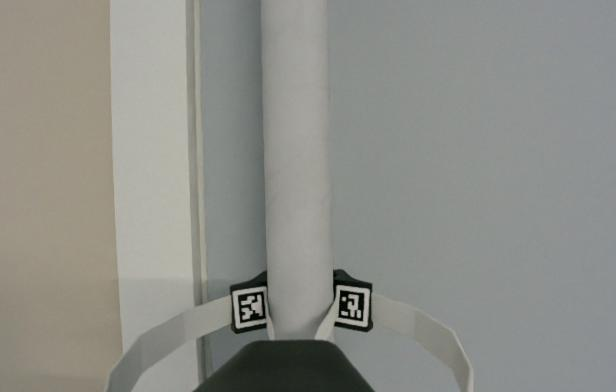

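Emit:
{"op": "move", "data": {
  "blocking": false,
  "cameras": [],
  "r2": {"base":{"translate_m":-0.19,"strafe_m":-0.01},"pace":"slow","contact_limits":{"translate_m":0.7}}
}}

Emit:
{"op": "wait", "data": {
  "seconds": 4,
  "cameras": ["r2_wrist_camera"]
}}

Emit:
{"op": "move", "data": {
  "blocking": false,
  "cameras": [],
  "r2": {"base":{"rotate_rad":0.2},"joints":{"wrist_yaw_rad":-0.27},"speeds":{"wrist_yaw_rad":0.6},"pace":"slow","contact_limits":{"rotate_rad":0.7}}
}}

Emit:
{"op": "wait", "data": {
  "seconds": 1.5,
  "cameras": ["r2_wrist_camera"]
}}

Scene clock: 215.00 s.
earlier move: r2 done
move: r2 moving
r1: as last shown
r1.lidar_m: 0.90 0.92 1.13 2.26 2.30 2.06 1.94 2.04 2.59 2.44 1.25 0.98
r1.motor_effort: lift_m=+23(23) arm_m=-4(4) wheel_0=+1(1) wheel_1=+0(1) wheel_2=+0(0)
r1.servo_current: wrist_yaw_rad=52(52) wrist_pitch_rad=39(52) wrist_roll_rad=46(59) gripper_m=46(52)
r1.contact_limits: strafe_m 0.2
r1.wrist_depth_mm: - - - - - - 676 / - - - - - 732 683 / - - - - - 741 691 / - - - - - 732 691 / - - - - - 732 691 / - 192 - - 189 - 691 / - 153 - 137 - - 691
r2.base_odometry: x=-3.771 y=-1.488 heading=-2.824
r2.turned_by_wheels: +0.000
r2.turned_by_imu: +0.001
r2.base_tilt: forward=-0.6 right=+0.1
r2.lidar_m: 0.38 0.51 0.75 1.88 2.04 2.93 1.89 2.41 2.93 1.55 0.64 0.49
r2.base_status: translate_m moving; strafe_m moving
r2.joint_positions: lift_m=+0.850 arm_m=+0.000 wrist_yaw_rad=+0.006 wrist_pitch_rad=+0.001 wrist_roll_rad=+0.002 gripper_m=-0.028
r2.joint_status: all done
r2.measured_speeds: translate_m=-0.049 strafe_m=-0.003 rotate_rad=-0.001 lift_m=+0.000 arm_m=+0.000 wrist_yaw_rad=+0.000 wrist_pitch_rad=+0.000 wrist_roll_rad=+0.000
r2.motor_effort: lift_m=+21(21) arm_m=-4(4) wheel_0=-4(14) wheel_1=-11(11) wheel_2=+20(21)
r2.servo_current: wrist_yaw_rad=59(65) wrist_pitch_rad=39(46) wrist_roll_rad=46(52) gripper_m=143(150)
r2.contact_limits: translate_m 0.7
r2.hand_pose: x=+0.4598 y=-0.0857 z=+1.0277 quat_wxyz=(+1.000, +0.001, +0.001, +0.003) (m; r2's base frame)
r2.wrist_depth_mm: 282 260 247 163 236 230 223 / 286 263 249 163 236 230 225 / 286 263 250 165 237 232 227 / 290 265 252 167 239 232 228 / 290 267 254 167 240 234 229 / 293 270 185 168 180 235 231 / 296 289 264 - 244 235 232
pictures: none
No camera images: "cameras" was empty.

Scene clock: 217.70 s.
earlier move: r2 done
r1.base_odometry: x=-0.987 y=+1.130 heading=-2.423
r1.turned_by_wheels: +0.000
r1.turned_by_imu: +0.000
r1.base_tilt: forward=-1.6 right=+1.3
r1.lidar_m: 0.97 0.90 1.15 2.27 2.32 2.07 1.95 2.03 2.59 2.44 1.25 1.03
r1.base_status: not commanded
r1.joint_positions: lift_m=+0.850 arm_m=+0.000 wrist_yaw_rad=+0.002 wrist_pitch_rad=+0.002 wrist_roll_rad=+0.000 gripper_m=+0.110
r1.joint_status: not commanded
r1.measured_speeds: all 0
r1.motor_effort: lift_m=+23(23) arm_m=-4(4) wheel_0=+0(1) wheel_1=+0(1) wheel_2=+0(0)
r1.servo_current: wrist_yaw_rad=65(72) wrist_pitch_rad=39(52) wrist_roll_rad=59(72) gripper_m=39(52)
r1.contact_limits: strafe_m 0.2
r1.hand_pose: x=+0.4595 y=-0.0868 z=+1.0272 quat_wxyz=(+1.000, +0.000, +0.001, +0.001) (m; r1's base frame)
r1.wrist_depth_mm: - - - - - - 668 / - - - - - - 668 / - - - - - 931 683 / - - - - - 931 683 / - - - - - - 699 / - 192 - - 189 - 699 / - 152 - 137 - 931 691
r2.base_odometry: x=-3.605 y=-1.423 heading=-2.825
r2.turned_by_wheels: -0.001
r2.turned_by_imu: +0.000
r2.base_tilt: forward=-0.6 right=+0.1
r2.lidar_m: 0.37 0.71 1.01 1.90 2.02 2.94 1.68 2.06 2.89 2.08 0.78 0.50
r2.base_status: done
r2.joint_positions: lift_m=+0.850 arm_m=+0.000 wrist_yaw_rad=+0.006 wrist_pitch_rad=+0.001 wrist_roll_rad=+0.002 gripper_m=-0.028
r2.joint_status: all done
r2.measured_speeds: all 0
r2.motor_effort: lift_m=+21(21) arm_m=-4(4) wheel_0=-11(15) wheel_1=-7(11) wheel_2=+14(22)
r2.servo_current: wrist_yaw_rad=59(72) wrist_pitch_rad=39(46) wrist_roll_rad=52(59) gripper_m=130(150)
r2.contact_limits: translate_m 0.7
r2.hand_pose: x=+0.4599 y=-0.0856 z=+1.0277 quat_wxyz=(+1.000, +0.001, +0.001, +0.003) (m; r2's base frame)
r2.wrist_depth_mm: 469 459 236 162 248 252 257 / 473 462 237 165 249 255 259 / 477 466 238 167 251 257 260 / 480 462 241 165 250 258 263 / 477 469 243 168 253 258 264 / 484 473 184 167 181 260 265 / - 473 243 - 257 262 267
wait: 2.70 of 4 s (r2 has come to rest)
pictures: r2_wrist_camera
Images, in order (width x height): r2_wrist_camera 616x392.

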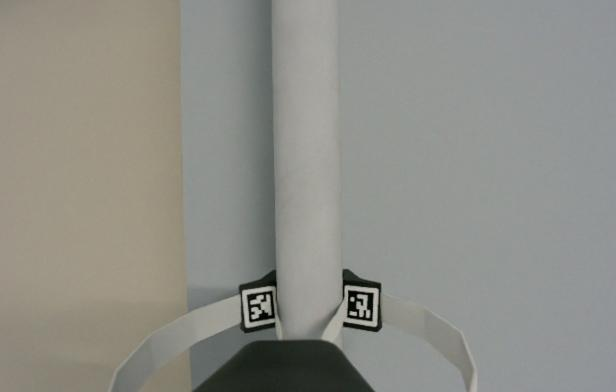

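Scene clock: 218.20 s.
move: r2 moving
r1: as last shown
r1.base_tilt: forward=-1.5 right=+1.3
r1.lidar_m: 0.96 0.92 1.16 2.25 2.30 2.06 1.95 2.04 2.58 2.42 1.27 1.03
r1.motor_effort: lift_m=+23(24) arm_m=-4(4) wheel_0=+0(1) wheel_1=-1(1) wheel_2=+0(0)
r1.servo_current: wrist_yaw_rad=59(59) wrist_pitch_rad=39(52) wrist_roll_rad=59(65) gripper_m=39(46)
r1.contact_limits: strafe_m 0.2
r1.wrist_depth_mm: - - - - - - 668 / - - - - - - 683 / - - - - - - 699 / - - - - - - 691 / - - - - - - 699 / - 193 - - 189 - 691 / - 153 - 137 - 181 699
r2.base_odometry: x=-3.606 y=-1.423 heading=-2.703
r2.turned_by_wheels: +0.123
r2.turned_by_imu: +0.119
r2.base_tilt: forward=-0.6 right=+0.1
r2.lidar_m: 0.44 0.75 1.21 1.91 2.17 3.44 1.72 3.44 2.85 1.57 0.67 0.38
r2.base_status: rotate_rad moving
r2.joint_positions: lift_m=+0.850 arm_m=+0.000 wrist_yaw_rad=-0.222 wrist_pitch_rad=+0.001 wrist_roll_rad=+0.002 gripper_m=-0.028
r2.joint_status: wrist_yaw_rad moving
r2.measured_speeds: translate_m=+0.000 strafe_m=-0.001 rotate_rad=+0.414 lift_m=+0.000 arm_m=+0.000 wrist_yaw_rad=-0.610 wrist_pitch_rad=+0.000 wrist_roll_rad=+0.000
r2.motor_effort: lift_m=+21(21) arm_m=-4(4) wheel_0=-14(16) wheel_1=-7(10) wheel_2=+2(12)
r2.servo_current: wrist_yaw_rad=163(228) wrist_pitch_rad=46(46) wrist_roll_rad=39(59) gripper_m=130(137)
r2.contact_limits: rotate_rad 0.7
r2.hand_pose: x=+0.4330 y=-0.1487 z=+1.0277 quat_wxyz=(+0.994, +0.001, +0.000, -0.111) (m; r2's base frame)
r2.wrist_depth_mm: 445 442 232 163 256 267 283 / 449 449 234 164 256 270 282 / 452 449 236 166 258 273 285 / 459 452 236 165 259 274 285 / 455 452 236 167 262 274 289 / 462 459 185 169 179 278 289 / 462 459 238 - 267 272 293
pictures: none
No camera images: "cameras" was empty.

Scene clock: 218.90 s.
earlier move: r2 done
r1.base_odometry: x=-0.987 y=+1.130 heading=-2.423
r1.turned_by_wheels: +0.000
r1.turned_by_imu: +0.000
r1.base_tilt: forward=-1.6 right=+1.3
r1.lidar_m: 0.96 0.91 1.12 2.23 2.32 2.04 1.95 2.02 2.57 2.44 1.24 1.00
r1.base_status: not commanded
r1.joint_positions: lift_m=+0.850 arm_m=+0.000 wrist_yaw_rad=+0.002 wrist_pitch_rad=+0.002 wrist_roll_rad=+0.000 gripper_m=+0.110
r1.joint_status: not commanded
r1.measured_speeds: all 0
r1.motor_effort: lift_m=+23(24) arm_m=-4(4) wheel_0=+0(1) wheel_1=-1(1) wheel_2=+0(0)
r1.servo_current: wrist_yaw_rad=59(72) wrist_pitch_rad=46(52) wrist_roll_rad=59(65) gripper_m=39(52)
r1.contact_limits: strafe_m 0.2
r1.hand_pose: x=+0.4595 y=-0.0868 z=+1.0272 quat_wxyz=(+1.000, +0.000, +0.001, +0.001) (m; r1's base frame)
r1.wrist_depth_mm: - - - - - - 668 / - - - - - - 683 / - - - - - - 683 / - - - - - - 691 / - - - - - - 691 / - 193 - - 190 - 691 / - 153 - 137 - 180 691
r2.base_odometry: x=-3.606 y=-1.423 heading=-2.628
r2.turned_by_wheels: +0.075
r2.turned_by_imu: +0.072
r2.base_tilt: forward=-0.6 right=+0.1
r2.lidar_m: 0.44 0.80 1.36 1.91 2.24 3.86 1.72 3.29 2.84 1.34 0.61 0.38
r2.base_status: done
r2.joint_positions: lift_m=+0.850 arm_m=+0.000 wrist_yaw_rad=-0.275 wrist_pitch_rad=+0.001 wrist_roll_rad=+0.001 gripper_m=-0.028
r2.joint_status: all done
r2.measured_speeds: all 0
r2.motor_effort: lift_m=+21(21) arm_m=-4(4) wheel_0=-24(26) wheel_1=-6(10) wheel_2=-4(12)
r2.servo_current: wrist_yaw_rad=52(228) wrist_pitch_rad=39(46) wrist_roll_rad=39(59) gripper_m=130(137)
r2.contact_limits: rotate_rad 0.7
r2.hand_pose: x=+0.4248 y=-0.1623 z=+1.0277 quat_wxyz=(+0.991, +0.001, +0.000, -0.137) (m; r2's base frame)
r2.wrist_depth_mm: 439 445 229 166 255 272 283 / 445 445 231 166 257 272 286 / 445 445 231 167 259 274 289 / 452 452 232 167 260 276 291 / 455 452 234 167 264 277 290 / 455 459 229 168 179 279 293 / 459 459 234 - 267 272 296
wait: 0.70 of 1.5 s (r2 has come to rest)
pictures: r2_wrist_camera
Images, in order (width x height): r2_wrist_camera 616x392.

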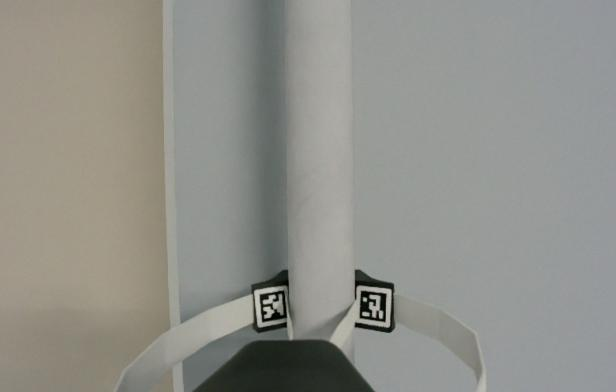

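Emit:
{"op": "move", "data": {
  "blocking": false,
  "cameras": [],
  "r2": {"base":{"translate_m":-0.17,"strafe_m":-0.13},"joints":{"wrist_yaw_rad":0},"speeds":{"wrist_yaw_rad":0.12},"pace":"slow","contact_limits":{"translate_m":0.7}}
}}

Emit:
{"op": "wait", "data": {
  "seconds": 2.6,
  "cameras": []
}}

Emit:
{"op": "move", "data": {
  "blocking": false,
  "cameras": [],
  "r2": {"base":{"rotate_rad":0.2},"joints":{"wrist_yaw_rad":-0.27},"speeds":{"wrist_yaw_rad":0.6},"pace":"slow","contact_limits":{"rotate_rad":0.7}}
}}

Emit:
{"op": "wait", "data": {
  "seconds": 0.9,
  "cameras": ["r2_wrist_camera","r2_head_camera"]
}}

Scene clock: 228.53 s.
move: r2 moving
r1: as last shown
r1.lidar_m: 0.96 0.92 1.13 2.26 2.32 2.06 1.93 2.02 2.59 2.43 1.25 1.02
r1.motor_effort: lift_m=+23(23) arm_m=-4(4) wheel_0=+0(1) wheel_1=-1(1) wheel_2=+0(0)
r1.servo_current: wrist_yaw_rad=46(59) wrist_pitch_rad=39(52) wrist_roll_rad=46(78) gripper_m=46(46)
r1.contact_limits: strafe_m 0.2
r1.wrist_depth_mm: - - - - - - 676 / - - - - - - 676 / - - - - - - 683 / - - - - - - 683 / - - - - - - 691 / - 192 - - 189 - 699 / - 153 - 138 - 180 699
r2.base_odometry: x=-3.601 y=-1.411 heading=-2.629
r2.turned_by_wheels: -0.001
r2.turned_by_imu: -0.040
r2.base_tilt: forward=-0.6 right=+0.1
r2.lidar_m: 0.45 0.77 1.31 1.93 2.18 3.65 1.72 3.35 2.87 1.48 0.64 0.38
r2.base_status: translate_m moving; strafe_m moving
r2.joint_positions: lift_m=+0.850 arm_m=+0.000 wrist_yaw_rad=-0.234 wrist_pitch_rad=+0.001 wrist_roll_rad=+0.001 gripper_m=-0.028
r2.joint_status: wrist_yaw_rad moving
r2.measured_speeds: translate_m=-0.041 strafe_m=-0.030 rotate_rad=-0.002 lift_m=+0.000 arm_m=+0.000 wrist_yaw_rad=+0.139 wrist_pitch_rad=+0.000 wrist_roll_rad=+0.000
r2.motor_effort: lift_m=+21(21) arm_m=-4(4) wheel_0=-14(24) wheel_1=-6(8) wheel_2=+12(12)
r2.servo_current: wrist_yaw_rad=98(169) wrist_pitch_rad=46(46) wrist_roll_rad=52(52) gripper_m=130(137)
r2.contact_limits: translate_m 0.7
r2.hand_pose: x=+0.4311 y=-0.1520 z=+1.0277 quat_wxyz=(+0.993, +0.001, +0.000, -0.117) (m; r2's base frame)
r2.wrist_depth_mm: 445 445 230 168 258 271 285 / 449 449 230 167 258 271 286 / 452 452 232 166 259 274 289 / 455 452 232 167 259 277 291 / 459 455 235 168 263 278 293 / 455 455 230 169 180 281 293 / 466 459 234 - 266 273 296
pictures: none
No camera images: "cameras" was empty.

Scene clock: 231.13 s.
earlier move: r2 moving
r1.base_odometry: x=-0.987 y=+1.130 heading=-2.423
r1.turned_by_wheels: +0.000
r1.turned_by_imu: +0.000
r1.base_tilt: forward=-1.6 right=+1.3
r1.lidar_m: 1.01 0.91 1.10 2.25 2.32 2.07 1.95 2.03 2.60 2.44 1.26 1.02
r1.base_status: not commanded
r1.joint_positions: lift_m=+0.850 arm_m=+0.000 wrist_yaw_rad=+0.002 wrist_pitch_rad=+0.002 wrist_roll_rad=+0.000 gripper_m=+0.110
r1.joint_status: not commanded
r1.measured_speeds: all 0
r1.motor_effort: lift_m=+23(24) arm_m=-4(4) wheel_0=+0(1) wheel_1=+0(1) wheel_2=+0(0)
r1.servo_current: wrist_yaw_rad=46(65) wrist_pitch_rad=39(52) wrist_roll_rad=39(78) gripper_m=46(46)
r1.contact_limits: strafe_m 0.2
r1.hand_pose: x=+0.4595 y=-0.0868 z=+1.0272 quat_wxyz=(+1.000, +0.000, +0.001, +0.001) (m; r1's base frame)
r1.wrist_depth_mm: - - - - - - 668 / - - - - - - 683 / - - - - 1025 - 691 / - - - - 1042 - 699 / - - - - - - 691 / - 192 - - 189 - 691 / - 153 - 137 - - 699
r2.base_odometry: x=-3.522 y=-1.227 heading=-2.625
r2.turned_by_wheels: +0.003
r2.turned_by_imu: -0.049
r2.base_tilt: forward=-0.6 right=+0.0
r2.lidar_m: 0.41 0.89 1.45 2.03 2.26 3.60 1.56 3.31 2.72 1.92 0.84 0.51
r2.base_status: translate_m moving; strafe_m moving
r2.joint_positions: lift_m=+0.850 arm_m=+0.000 wrist_yaw_rad=+0.021 wrist_pitch_rad=+0.001 wrist_roll_rad=+0.001 gripper_m=-0.028
r2.joint_status: wrist_yaw_rad off_target (ended at +0.020, target +0.000)
r2.measured_speeds: all 0
r2.motor_effort: lift_m=+21(21) arm_m=-4(4) wheel_0=+16(24) wheel_1=-5(15) wheel_2=+21(23)
r2.servo_current: wrist_yaw_rad=130(169) wrist_pitch_rad=39(46) wrist_roll_rad=52(59) gripper_m=124(137)
r2.contact_limits: translate_m 0.7
r2.hand_pose: x=+0.4611 y=-0.0815 z=+1.0277 quat_wxyz=(+1.000, +0.001, +0.001, +0.010) (m; r2's base frame)
r2.wrist_depth_mm: - - 237 243 247 252 256 / - - 237 244 249 253 259 / - - 238 176 251 255 259 / - - 242 174 250 256 262 / - - 242 167 253 258 262 / - 160 181 173 252 259 265 / - 136 244 - 255 264 265
wait: 2.60 s; no rest
pictures: none
No camera images: "cameras" was empty.

Scene clock: 231.63 s.
earlier move: r2 done
move: r2 moving
r1: as last shown
r1.base_tilt: forward=-1.6 right=+1.2
r1.lidar_m: 1.01 0.92 1.14 2.26 2.32 2.08 1.95 2.01 2.58 2.44 1.25 1.03
r1.motor_effort: lift_m=+23(24) arm_m=-4(4) wheel_0=+0(1) wheel_1=-1(1) wheel_2=+0(0)
r1.servo_current: wrist_yaw_rad=39(52) wrist_pitch_rad=46(46) wrist_roll_rad=26(65) gripper_m=33(46)
r1.contact_limits: strafe_m 0.2
r1.wrist_depth_mm: - - - - - - 668 / - - - - - - 676 / - - - - 1060 - 683 / - - - - 1025 - 699 / - - - - - - 699 / - 192 - - 190 - 699 / - 153 - 137 - - 683
r2.base_odometry: x=-3.522 y=-1.226 heading=-2.504
r2.turned_by_wheels: +0.122
r2.turned_by_imu: +0.119
r2.base_tilt: forward=-0.6 right=+0.1
r2.lidar_m: 0.42 0.96 1.69 2.06 2.45 1.66 1.56 3.08 2.70 1.55 0.71 0.38
r2.base_status: rotate_rad moving
r2.joint_positions: lift_m=+0.850 arm_m=+0.000 wrist_yaw_rad=-0.144 wrist_pitch_rad=+0.001 wrist_roll_rad=+0.001 gripper_m=-0.028
r2.joint_status: wrist_yaw_rad moving
r2.measured_speeds: translate_m=+0.001 strafe_m=-0.004 rotate_rad=+0.420 lift_m=+0.000 arm_m=+0.000 wrist_yaw_rad=-0.624 wrist_pitch_rad=+0.000 wrist_roll_rad=+0.000
r2.motor_effort: lift_m=+21(21) arm_m=-4(4) wheel_0=-3(15) wheel_1=-7(10) wheel_2=+6(20)
r2.servo_current: wrist_yaw_rad=611(845) wrist_pitch_rad=39(46) wrist_roll_rad=39(65) gripper_m=117(130)
r2.contact_limits: rotate_rad 0.7
r2.hand_pose: x=+0.4438 y=-0.1279 z=+1.0277 quat_wxyz=(+0.997, +0.001, +0.000, -0.072) (m; r2's base frame)
r2.wrist_depth_mm: - - 236 166 252 260 268 / - - 236 167 254 262 270 / - - 238 167 255 262 271 / - - 239 167 256 265 272 / - - 241 168 257 266 273 / - - 183 168 181 267 277 / - - 242 - 259 272 278
pictures: none
No camera images: "cameras" was empty.

Scene clock: 232.33 s.
earlier move: r2 off_target
r1.base_odometry: x=-0.987 y=+1.130 heading=-2.423
r1.turned_by_wheels: +0.000
r1.turned_by_imu: +0.000
r1.base_tilt: forward=-1.6 right=+1.3
r1.lidar_m: 1.01 0.91 1.12 2.25 2.33 2.06 1.93 2.03 2.58 2.45 1.26 1.02
r1.base_status: not commanded
r1.joint_positions: lift_m=+0.850 arm_m=+0.000 wrist_yaw_rad=+0.002 wrist_pitch_rad=+0.002 wrist_roll_rad=+0.000 gripper_m=+0.110
r1.joint_status: not commanded
r1.measured_speeds: all 0
r1.motor_effort: lift_m=+23(24) arm_m=-4(4) wheel_0=+0(1) wheel_1=-1(1) wheel_2=+0(0)
r1.servo_current: wrist_yaw_rad=52(59) wrist_pitch_rad=39(46) wrist_roll_rad=39(72) gripper_m=46(46)
r1.contact_limits: strafe_m 0.2
r1.hand_pose: x=+0.4595 y=-0.0868 z=+1.0272 quat_wxyz=(+1.000, +0.000, +0.001, +0.001) (m; r1's base frame)
r1.wrist_depth_mm: - - - - - - 668 / - - - - - - 683 / - - - - 1025 - 683 / - - - - 1042 - 691 / - - - - 1042 - 691 / - 192 - - 189 - 699 / - 153 - 137 - - 691
r2.base_odometry: x=-3.522 y=-1.226 heading=-2.426
r2.turned_by_wheels: +0.078
r2.turned_by_imu: +0.076
r2.base_tilt: forward=-0.6 right=+0.1
r2.lidar_m: 0.44 1.01 2.03 2.07 2.53 1.63 1.56 2.96 2.70 1.38 0.64 0.40
r2.base_status: done
r2.joint_positions: lift_m=+0.850 arm_m=+0.000 wrist_yaw_rad=-0.244 wrist_pitch_rad=+0.001 wrist_roll_rad=+0.001 gripper_m=-0.028
r2.joint_status: wrist_yaw_rad off_target (ended at -0.244, target -0.270)
r2.measured_speeds: all 0
r2.on_its_own: wrist_yaw_rad is at rest, and its servo_current (169 mA) is outside its rest range (0 to 104 mA)
r2.motor_effort: lift_m=+21(21) arm_m=-4(4) wheel_0=-8(15) wheel_1=-5(10) wheel_2=+4(20)
r2.servo_current: wrist_yaw_rad=169(845) wrist_pitch_rad=46(46) wrist_roll_rad=46(65) gripper_m=124(130)
r2.contact_limits: rotate_rad 0.7
r2.hand_pose: x=+0.4297 y=-0.1544 z=+1.0277 quat_wxyz=(+0.993, +0.001, +0.000, -0.122) (m; r2's base frame)
r2.wrist_depth_mm: - - 234 163 255 268 279 / - - 236 165 256 270 281 / - - 237 164 258 271 285 / - - 237 167 259 273 286 / - - 238 166 262 274 286 / - - 187 167 182 276 289 / - - 238 - 265 - 291
wait: 0.70 of 0.9 s (r2 has come to rest)
pictures: r2_head_camera, r2_wrist_camera
Images, in order (width x height): r2_head_camera 420x560, r2_wrist_camera 616x392.

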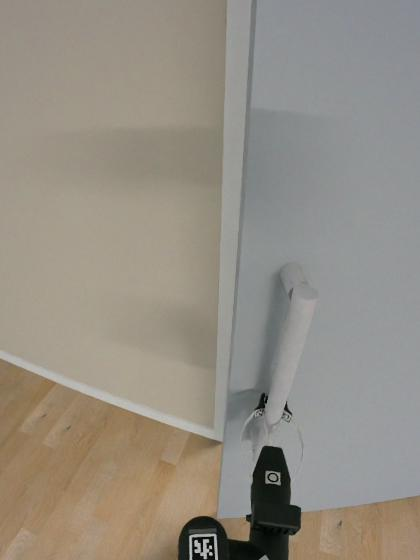

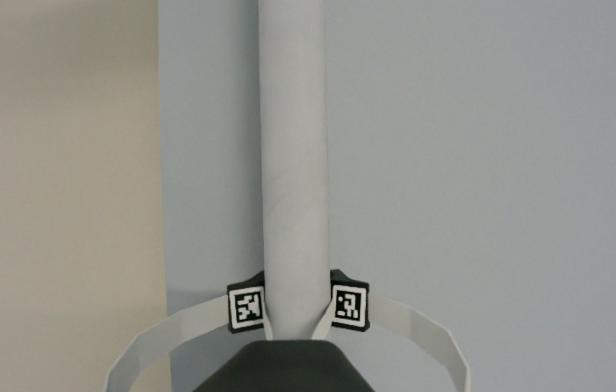

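Emit:
{"op": "move", "data": {
  "blocking": false,
  "cameras": [],
  "r2": {"base":{"translate_m":-0.185,"strafe_m":-0.1},"joints":{"wrist_yaw_rad":0},"speeds":{"wrist_yaw_rad":0.12},"pace":"slow","contact_limits":{"translate_m":0.7}}
}}

Emit:
{"op": "wait", "data": {
  "seconds": 2.6,
  "cameras": []
}}

Emit:
{"op": "move", "data": {
  "blocking": false,
  "cameras": [],
  "r2": {"base":{"rotate_rad":0.22},"joints":{"wrist_yaw_rad":-0.27},"speeds":{"wrist_yaw_rad":0.6},"pace":"slow","contact_limits":{"rotate_rad":0.7}}
}}

Emit:
{"op": "wait", "data": {
  "seconds": 0.9,
  "cameras": ["r2_wrist_camera","r2_head_camera"]
}}

Scene clock: 244.50 s.
move: r2 moving
r1: as last shown
r1.lidar_m: 1.00 0.91 1.13 2.25 2.32 2.07 1.94 2.02 2.57 2.46 1.26 1.03
r1.motor_effort: lift_m=+23(24) arm_m=-4(4) wheel_0=+0(1) wheel_1=+0(1) wheel_2=+0(0)
r1.servo_current: wrist_yaw_rad=46(65) wrist_pitch_rad=46(46) wrist_roll_rad=39(52) gripper_m=39(46)
r1.contact_limits: strafe_m 0.2
r1.wrist_depth_mm: - - - - - - 676 / - - - - - - 683 / - - - - 1060 - 691 / - - - - 1060 - 699 / - - - - 1042 - 691 / - 192 - - 189 - 691 / - 153 - 137 - - 699
r2.base_odometry: x=-3.518 y=-1.213 heading=-2.426
r2.turned_by_wheels: +0.000
r2.turned_by_imu: +0.001
r2.base_tilt: forward=-0.6 right=+0.1
r2.lidar_m: 0.46 0.99 2.04 2.08 2.55 1.61 1.53 2.99 2.67 1.36 0.64 0.38
r2.base_status: translate_m moving; strafe_m moving
r2.joint_positions: lift_m=+0.850 arm_m=+0.000 wrist_yaw_rad=-0.212 wrist_pitch_rad=+0.001 wrist_roll_rad=+0.001 gripper_m=-0.028
r2.joint_status: wrist_yaw_rad moving
r2.measured_speeds: translate_m=-0.050 strafe_m=-0.027 rotate_rad=-0.002 lift_m=+0.000 arm_m=+0.000 wrist_yaw_rad=+0.117 wrist_pitch_rad=+0.000 wrist_roll_rad=+0.000
r2.motor_effort: lift_m=+21(21) arm_m=-3(4) wheel_0=-9(11) wheel_1=-8(11) wheel_2=+21(21)
r2.servo_current: wrist_yaw_rad=26(163) wrist_pitch_rad=39(46) wrist_roll_rad=46(59) gripper_m=124(124)
r2.contact_limits: translate_m 0.7
r2.hand_pose: x=+0.4345 y=-0.1460 z=+1.0277 quat_wxyz=(+0.994, +0.001, +0.000, -0.106) (m; r2's base frame)
r2.wrist_depth_mm: - - 235 163 254 263 273 / - - 236 165 256 267 274 / - - 236 164 255 266 277 / - - 238 168 256 268 279 / - - 240 167 258 271 281 / - - 186 167 180 272 283 / - - 240 - 262 276 285
pictures: none
No camera images: "cameras" was empty.

Scene clock: 247.10 s.
earlier move: r2 moving
r1.base_odometry: x=-0.987 y=+1.130 heading=-2.423
r1.turned_by_wheels: +0.000
r1.turned_by_imu: +0.000
r1.base_tilt: forward=-1.6 right=+1.2
r1.lidar_m: 1.05 0.92 1.12 2.25 2.34 2.09 1.95 2.05 2.60 2.44 1.24 0.99
r1.base_status: not commanded
r1.joint_positions: lift_m=+0.850 arm_m=+0.000 wrist_yaw_rad=+0.002 wrist_pitch_rad=+0.002 wrist_roll_rad=+0.000 gripper_m=+0.110
r1.joint_status: not commanded
r1.measured_speeds: all 0
r1.motor_effort: lift_m=+23(24) arm_m=-4(4) wheel_0=+0(1) wheel_1=+0(1) wheel_2=+0(0)
r1.servo_current: wrist_yaw_rad=46(65) wrist_pitch_rad=46(52) wrist_roll_rad=59(65) gripper_m=46(46)
r1.contact_limits: strafe_m 0.2
r1.hand_pose: x=+0.4595 y=-0.0868 z=+1.0272 quat_wxyz=(+1.000, +0.000, +0.001, +0.001) (m; r1's base frame)
r1.wrist_depth_mm: - - - - - - 683 / - - - - - - 683 / - - - - - - 683 / - - - - 1229 - 691 / - - - - - - 691 / - 191 - - 189 - 707 / - 153 - 137 - - 699
r2.base_odometry: x=-3.449 y=-1.030 heading=-2.425
r2.turned_by_wheels: +0.002
r2.turned_by_imu: +0.004
r2.base_tilt: forward=-0.6 right=+0.0
r2.lidar_m: 0.40 1.17 2.19 2.22 2.75 1.42 1.37 2.80 2.53 1.60 0.77 0.49
r2.base_status: translate_m moving; strafe_m moving
r2.joint_positions: lift_m=+0.850 arm_m=+0.000 wrist_yaw_rad=+0.017 wrist_pitch_rad=+0.001 wrist_roll_rad=+0.001 gripper_m=-0.028
r2.joint_status: all done
r2.measured_speeds: translate_m=+0.000 strafe_m=+0.000 rotate_rad=+0.000 lift_m=+0.000 arm_m=+0.000 wrist_yaw_rad=+0.001 wrist_pitch_rad=+0.000 wrist_roll_rad=+0.000
r2.motor_effort: lift_m=+21(21) arm_m=-4(4) wheel_0=+7(11) wheel_1=-6(12) wheel_2=+19(22)
r2.servo_current: wrist_yaw_rad=91(163) wrist_pitch_rad=39(46) wrist_roll_rad=52(59) gripper_m=124(130)
r2.contact_limits: translate_m 0.7
r2.hand_pose: x=+0.4607 y=-0.0825 z=+1.0277 quat_wxyz=(+1.000, +0.001, +0.001, +0.008) (m; r2's base frame)
r2.wrist_depth_mm: - - 238 170 246 251 253 / - - 239 164 248 251 255 / - - 240 170 249 252 256 / - - 242 170 250 254 257 / - - 243 166 252 255 258 / - - 185 167 252 257 259 / - - 245 - 254 260 262
wait: 2.60 s; no rest
pictures: none
No camera images: "cameras" was empty.

Scene clock: 247.60 s.
earlier move: r2 done
move: r2 moving
r1: as last shown
r1.base_tilt: forward=-1.6 right=+1.3
r1.lidar_m: 1.05 0.92 1.13 2.26 2.32 2.06 1.94 2.04 2.56 2.44 1.22 1.02
r1.motor_effort: lift_m=+23(23) arm_m=-4(4) wheel_0=+0(1) wheel_1=-1(1) wheel_2=+0(0)
r1.servo_current: wrist_yaw_rad=59(65) wrist_pitch_rad=39(52) wrist_roll_rad=65(65) gripper_m=46(46)
r1.contact_limits: strafe_m 0.2
r1.wrist_depth_mm: - - - - - - 676 / - - - - - - 676 / - - - - - - 691 / - - - - - - 707 / - - - - - - 683 / - 191 - - 189 - 699 / - 153 - 137 - - 707
r2.base_odometry: x=-3.449 y=-1.030 heading=-2.300
r2.turned_by_wheels: +0.124
r2.turned_by_imu: +0.121
r2.base_tilt: forward=-0.6 right=+0.0
r2.lidar_m: 0.39 1.31 2.19 2.27 3.06 1.39 1.76 2.65 2.55 1.38 0.68 0.38
r2.base_status: rotate_rad moving
r2.joint_positions: lift_m=+0.850 arm_m=+0.000 wrist_yaw_rad=-0.171 wrist_pitch_rad=+0.001 wrist_roll_rad=+0.001 gripper_m=-0.028
r2.joint_status: wrist_yaw_rad moving
r2.measured_speeds: translate_m=+0.001 strafe_m=-0.001 rotate_rad=+0.459 lift_m=+0.000 arm_m=+0.000 wrist_yaw_rad=-0.700 wrist_pitch_rad=+0.000 wrist_roll_rad=+0.000
r2.motor_effort: lift_m=+21(21) arm_m=-3(4) wheel_0=-1(6) wheel_1=-7(8) wheel_2=+6(18)
r2.servo_current: wrist_yaw_rad=618(800) wrist_pitch_rad=39(46) wrist_roll_rad=39(52) gripper_m=124(124)
r2.contact_limits: rotate_rad 0.7
r2.hand_pose: x=+0.4402 y=-0.1353 z=+1.0277 quat_wxyz=(+0.996, +0.001, +0.000, -0.086) (m; r2's base frame)
r2.wrist_depth_mm: - - 235 166 252 262 268 / - - 236 167 254 263 270 / - - 237 167 254 264 272 / - - 238 167 256 266 274 / - - 240 167 257 267 274 / - - 184 167 180 268 277 / - - 242 - 260 272 279
pictures: none
No camera images: "cameras" was empty.

Scene clock: 248.37 s.
earlier move: r2 done
r1.base_odometry: x=-0.987 y=+1.130 heading=-2.423
r1.turned_by_wheels: +0.000
r1.turned_by_imu: +0.000
r1.base_tilt: forward=-1.6 right=+1.2
r1.lidar_m: 1.04 0.91 1.14 2.26 2.31 2.07 1.95 2.02 2.59 2.43 1.23 1.04
r1.base_status: not commanded
r1.joint_positions: lift_m=+0.850 arm_m=+0.000 wrist_yaw_rad=+0.002 wrist_pitch_rad=+0.002 wrist_roll_rad=+0.000 gripper_m=+0.110
r1.joint_status: not commanded
r1.measured_speeds: all 0
r1.motor_effort: lift_m=+23(23) arm_m=-4(4) wheel_0=+1(1) wheel_1=+0(1) wheel_2=+0(0)
r1.servo_current: wrist_yaw_rad=59(65) wrist_pitch_rad=39(52) wrist_roll_rad=52(65) gripper_m=46(46)
r1.contact_limits: strafe_m 0.2
r1.hand_pose: x=+0.4595 y=-0.0868 z=+1.0272 quat_wxyz=(+1.000, +0.000, +0.001, +0.001) (m; r1's base frame)
r1.wrist_depth_mm: - - - - - - 668 / - - - - - - 676 / - - - - - - 683 / - - - - - - 683 / - - - - - - 699 / - 193 - - 189 - 683 / - 153 - 137 - - 699
r2.base_odometry: x=-3.449 y=-1.029 heading=-2.206
r2.turned_by_wheels: +0.094
r2.turned_by_imu: +0.092
r2.base_tilt: forward=-0.6 right=+0.1
r2.lidar_m: 0.44 1.44 2.20 2.35 3.41 1.39 3.42 2.63 2.53 1.26 0.62 0.39
r2.base_status: done
r2.joint_positions: lift_m=+0.850 arm_m=+0.000 wrist_yaw_rad=-0.262 wrist_pitch_rad=+0.001 wrist_roll_rad=+0.001 gripper_m=-0.028
r2.joint_status: all done
r2.measured_speeds: all 0
r2.motor_effort: lift_m=+21(21) arm_m=+1(4) wheel_0=-14(16) wheel_1=-6(8) wheel_2=+0(18)
r2.servo_current: wrist_yaw_rad=59(800) wrist_pitch_rad=39(46) wrist_roll_rad=39(59) gripper_m=117(130)
r2.contact_limits: rotate_rad 0.7
r2.hand_pose: x=+0.4268 y=-0.1592 z=+1.0277 quat_wxyz=(+0.991, +0.001, +0.000, -0.131) (m; r2's base frame)
r2.wrist_depth_mm: - - 234 163 254 265 277 / - - 235 164 255 266 278 / - - 236 164 256 268 281 / - - 238 166 258 270 281 / - - 237 167 259 271 281 / - - 185 169 179 274 283 / - 127 238 - 264 272 286
wait: 0.77 of 0.9 s (r2 has come to rest)
pictures: r2_head_camera, r2_wrist_camera
Images, in order (width x height): r2_head_camera 420x560, r2_wrist_camera 616x392.

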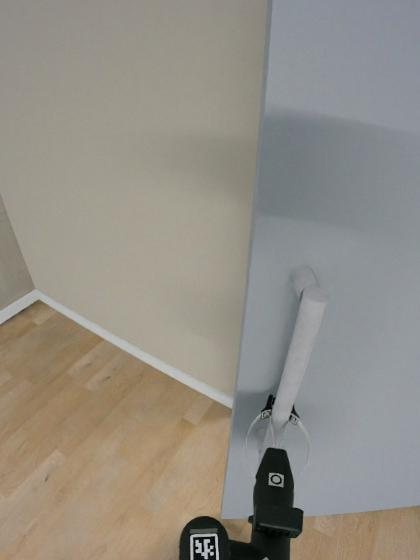

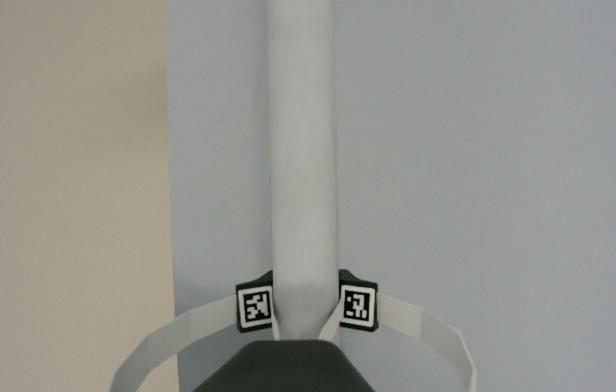

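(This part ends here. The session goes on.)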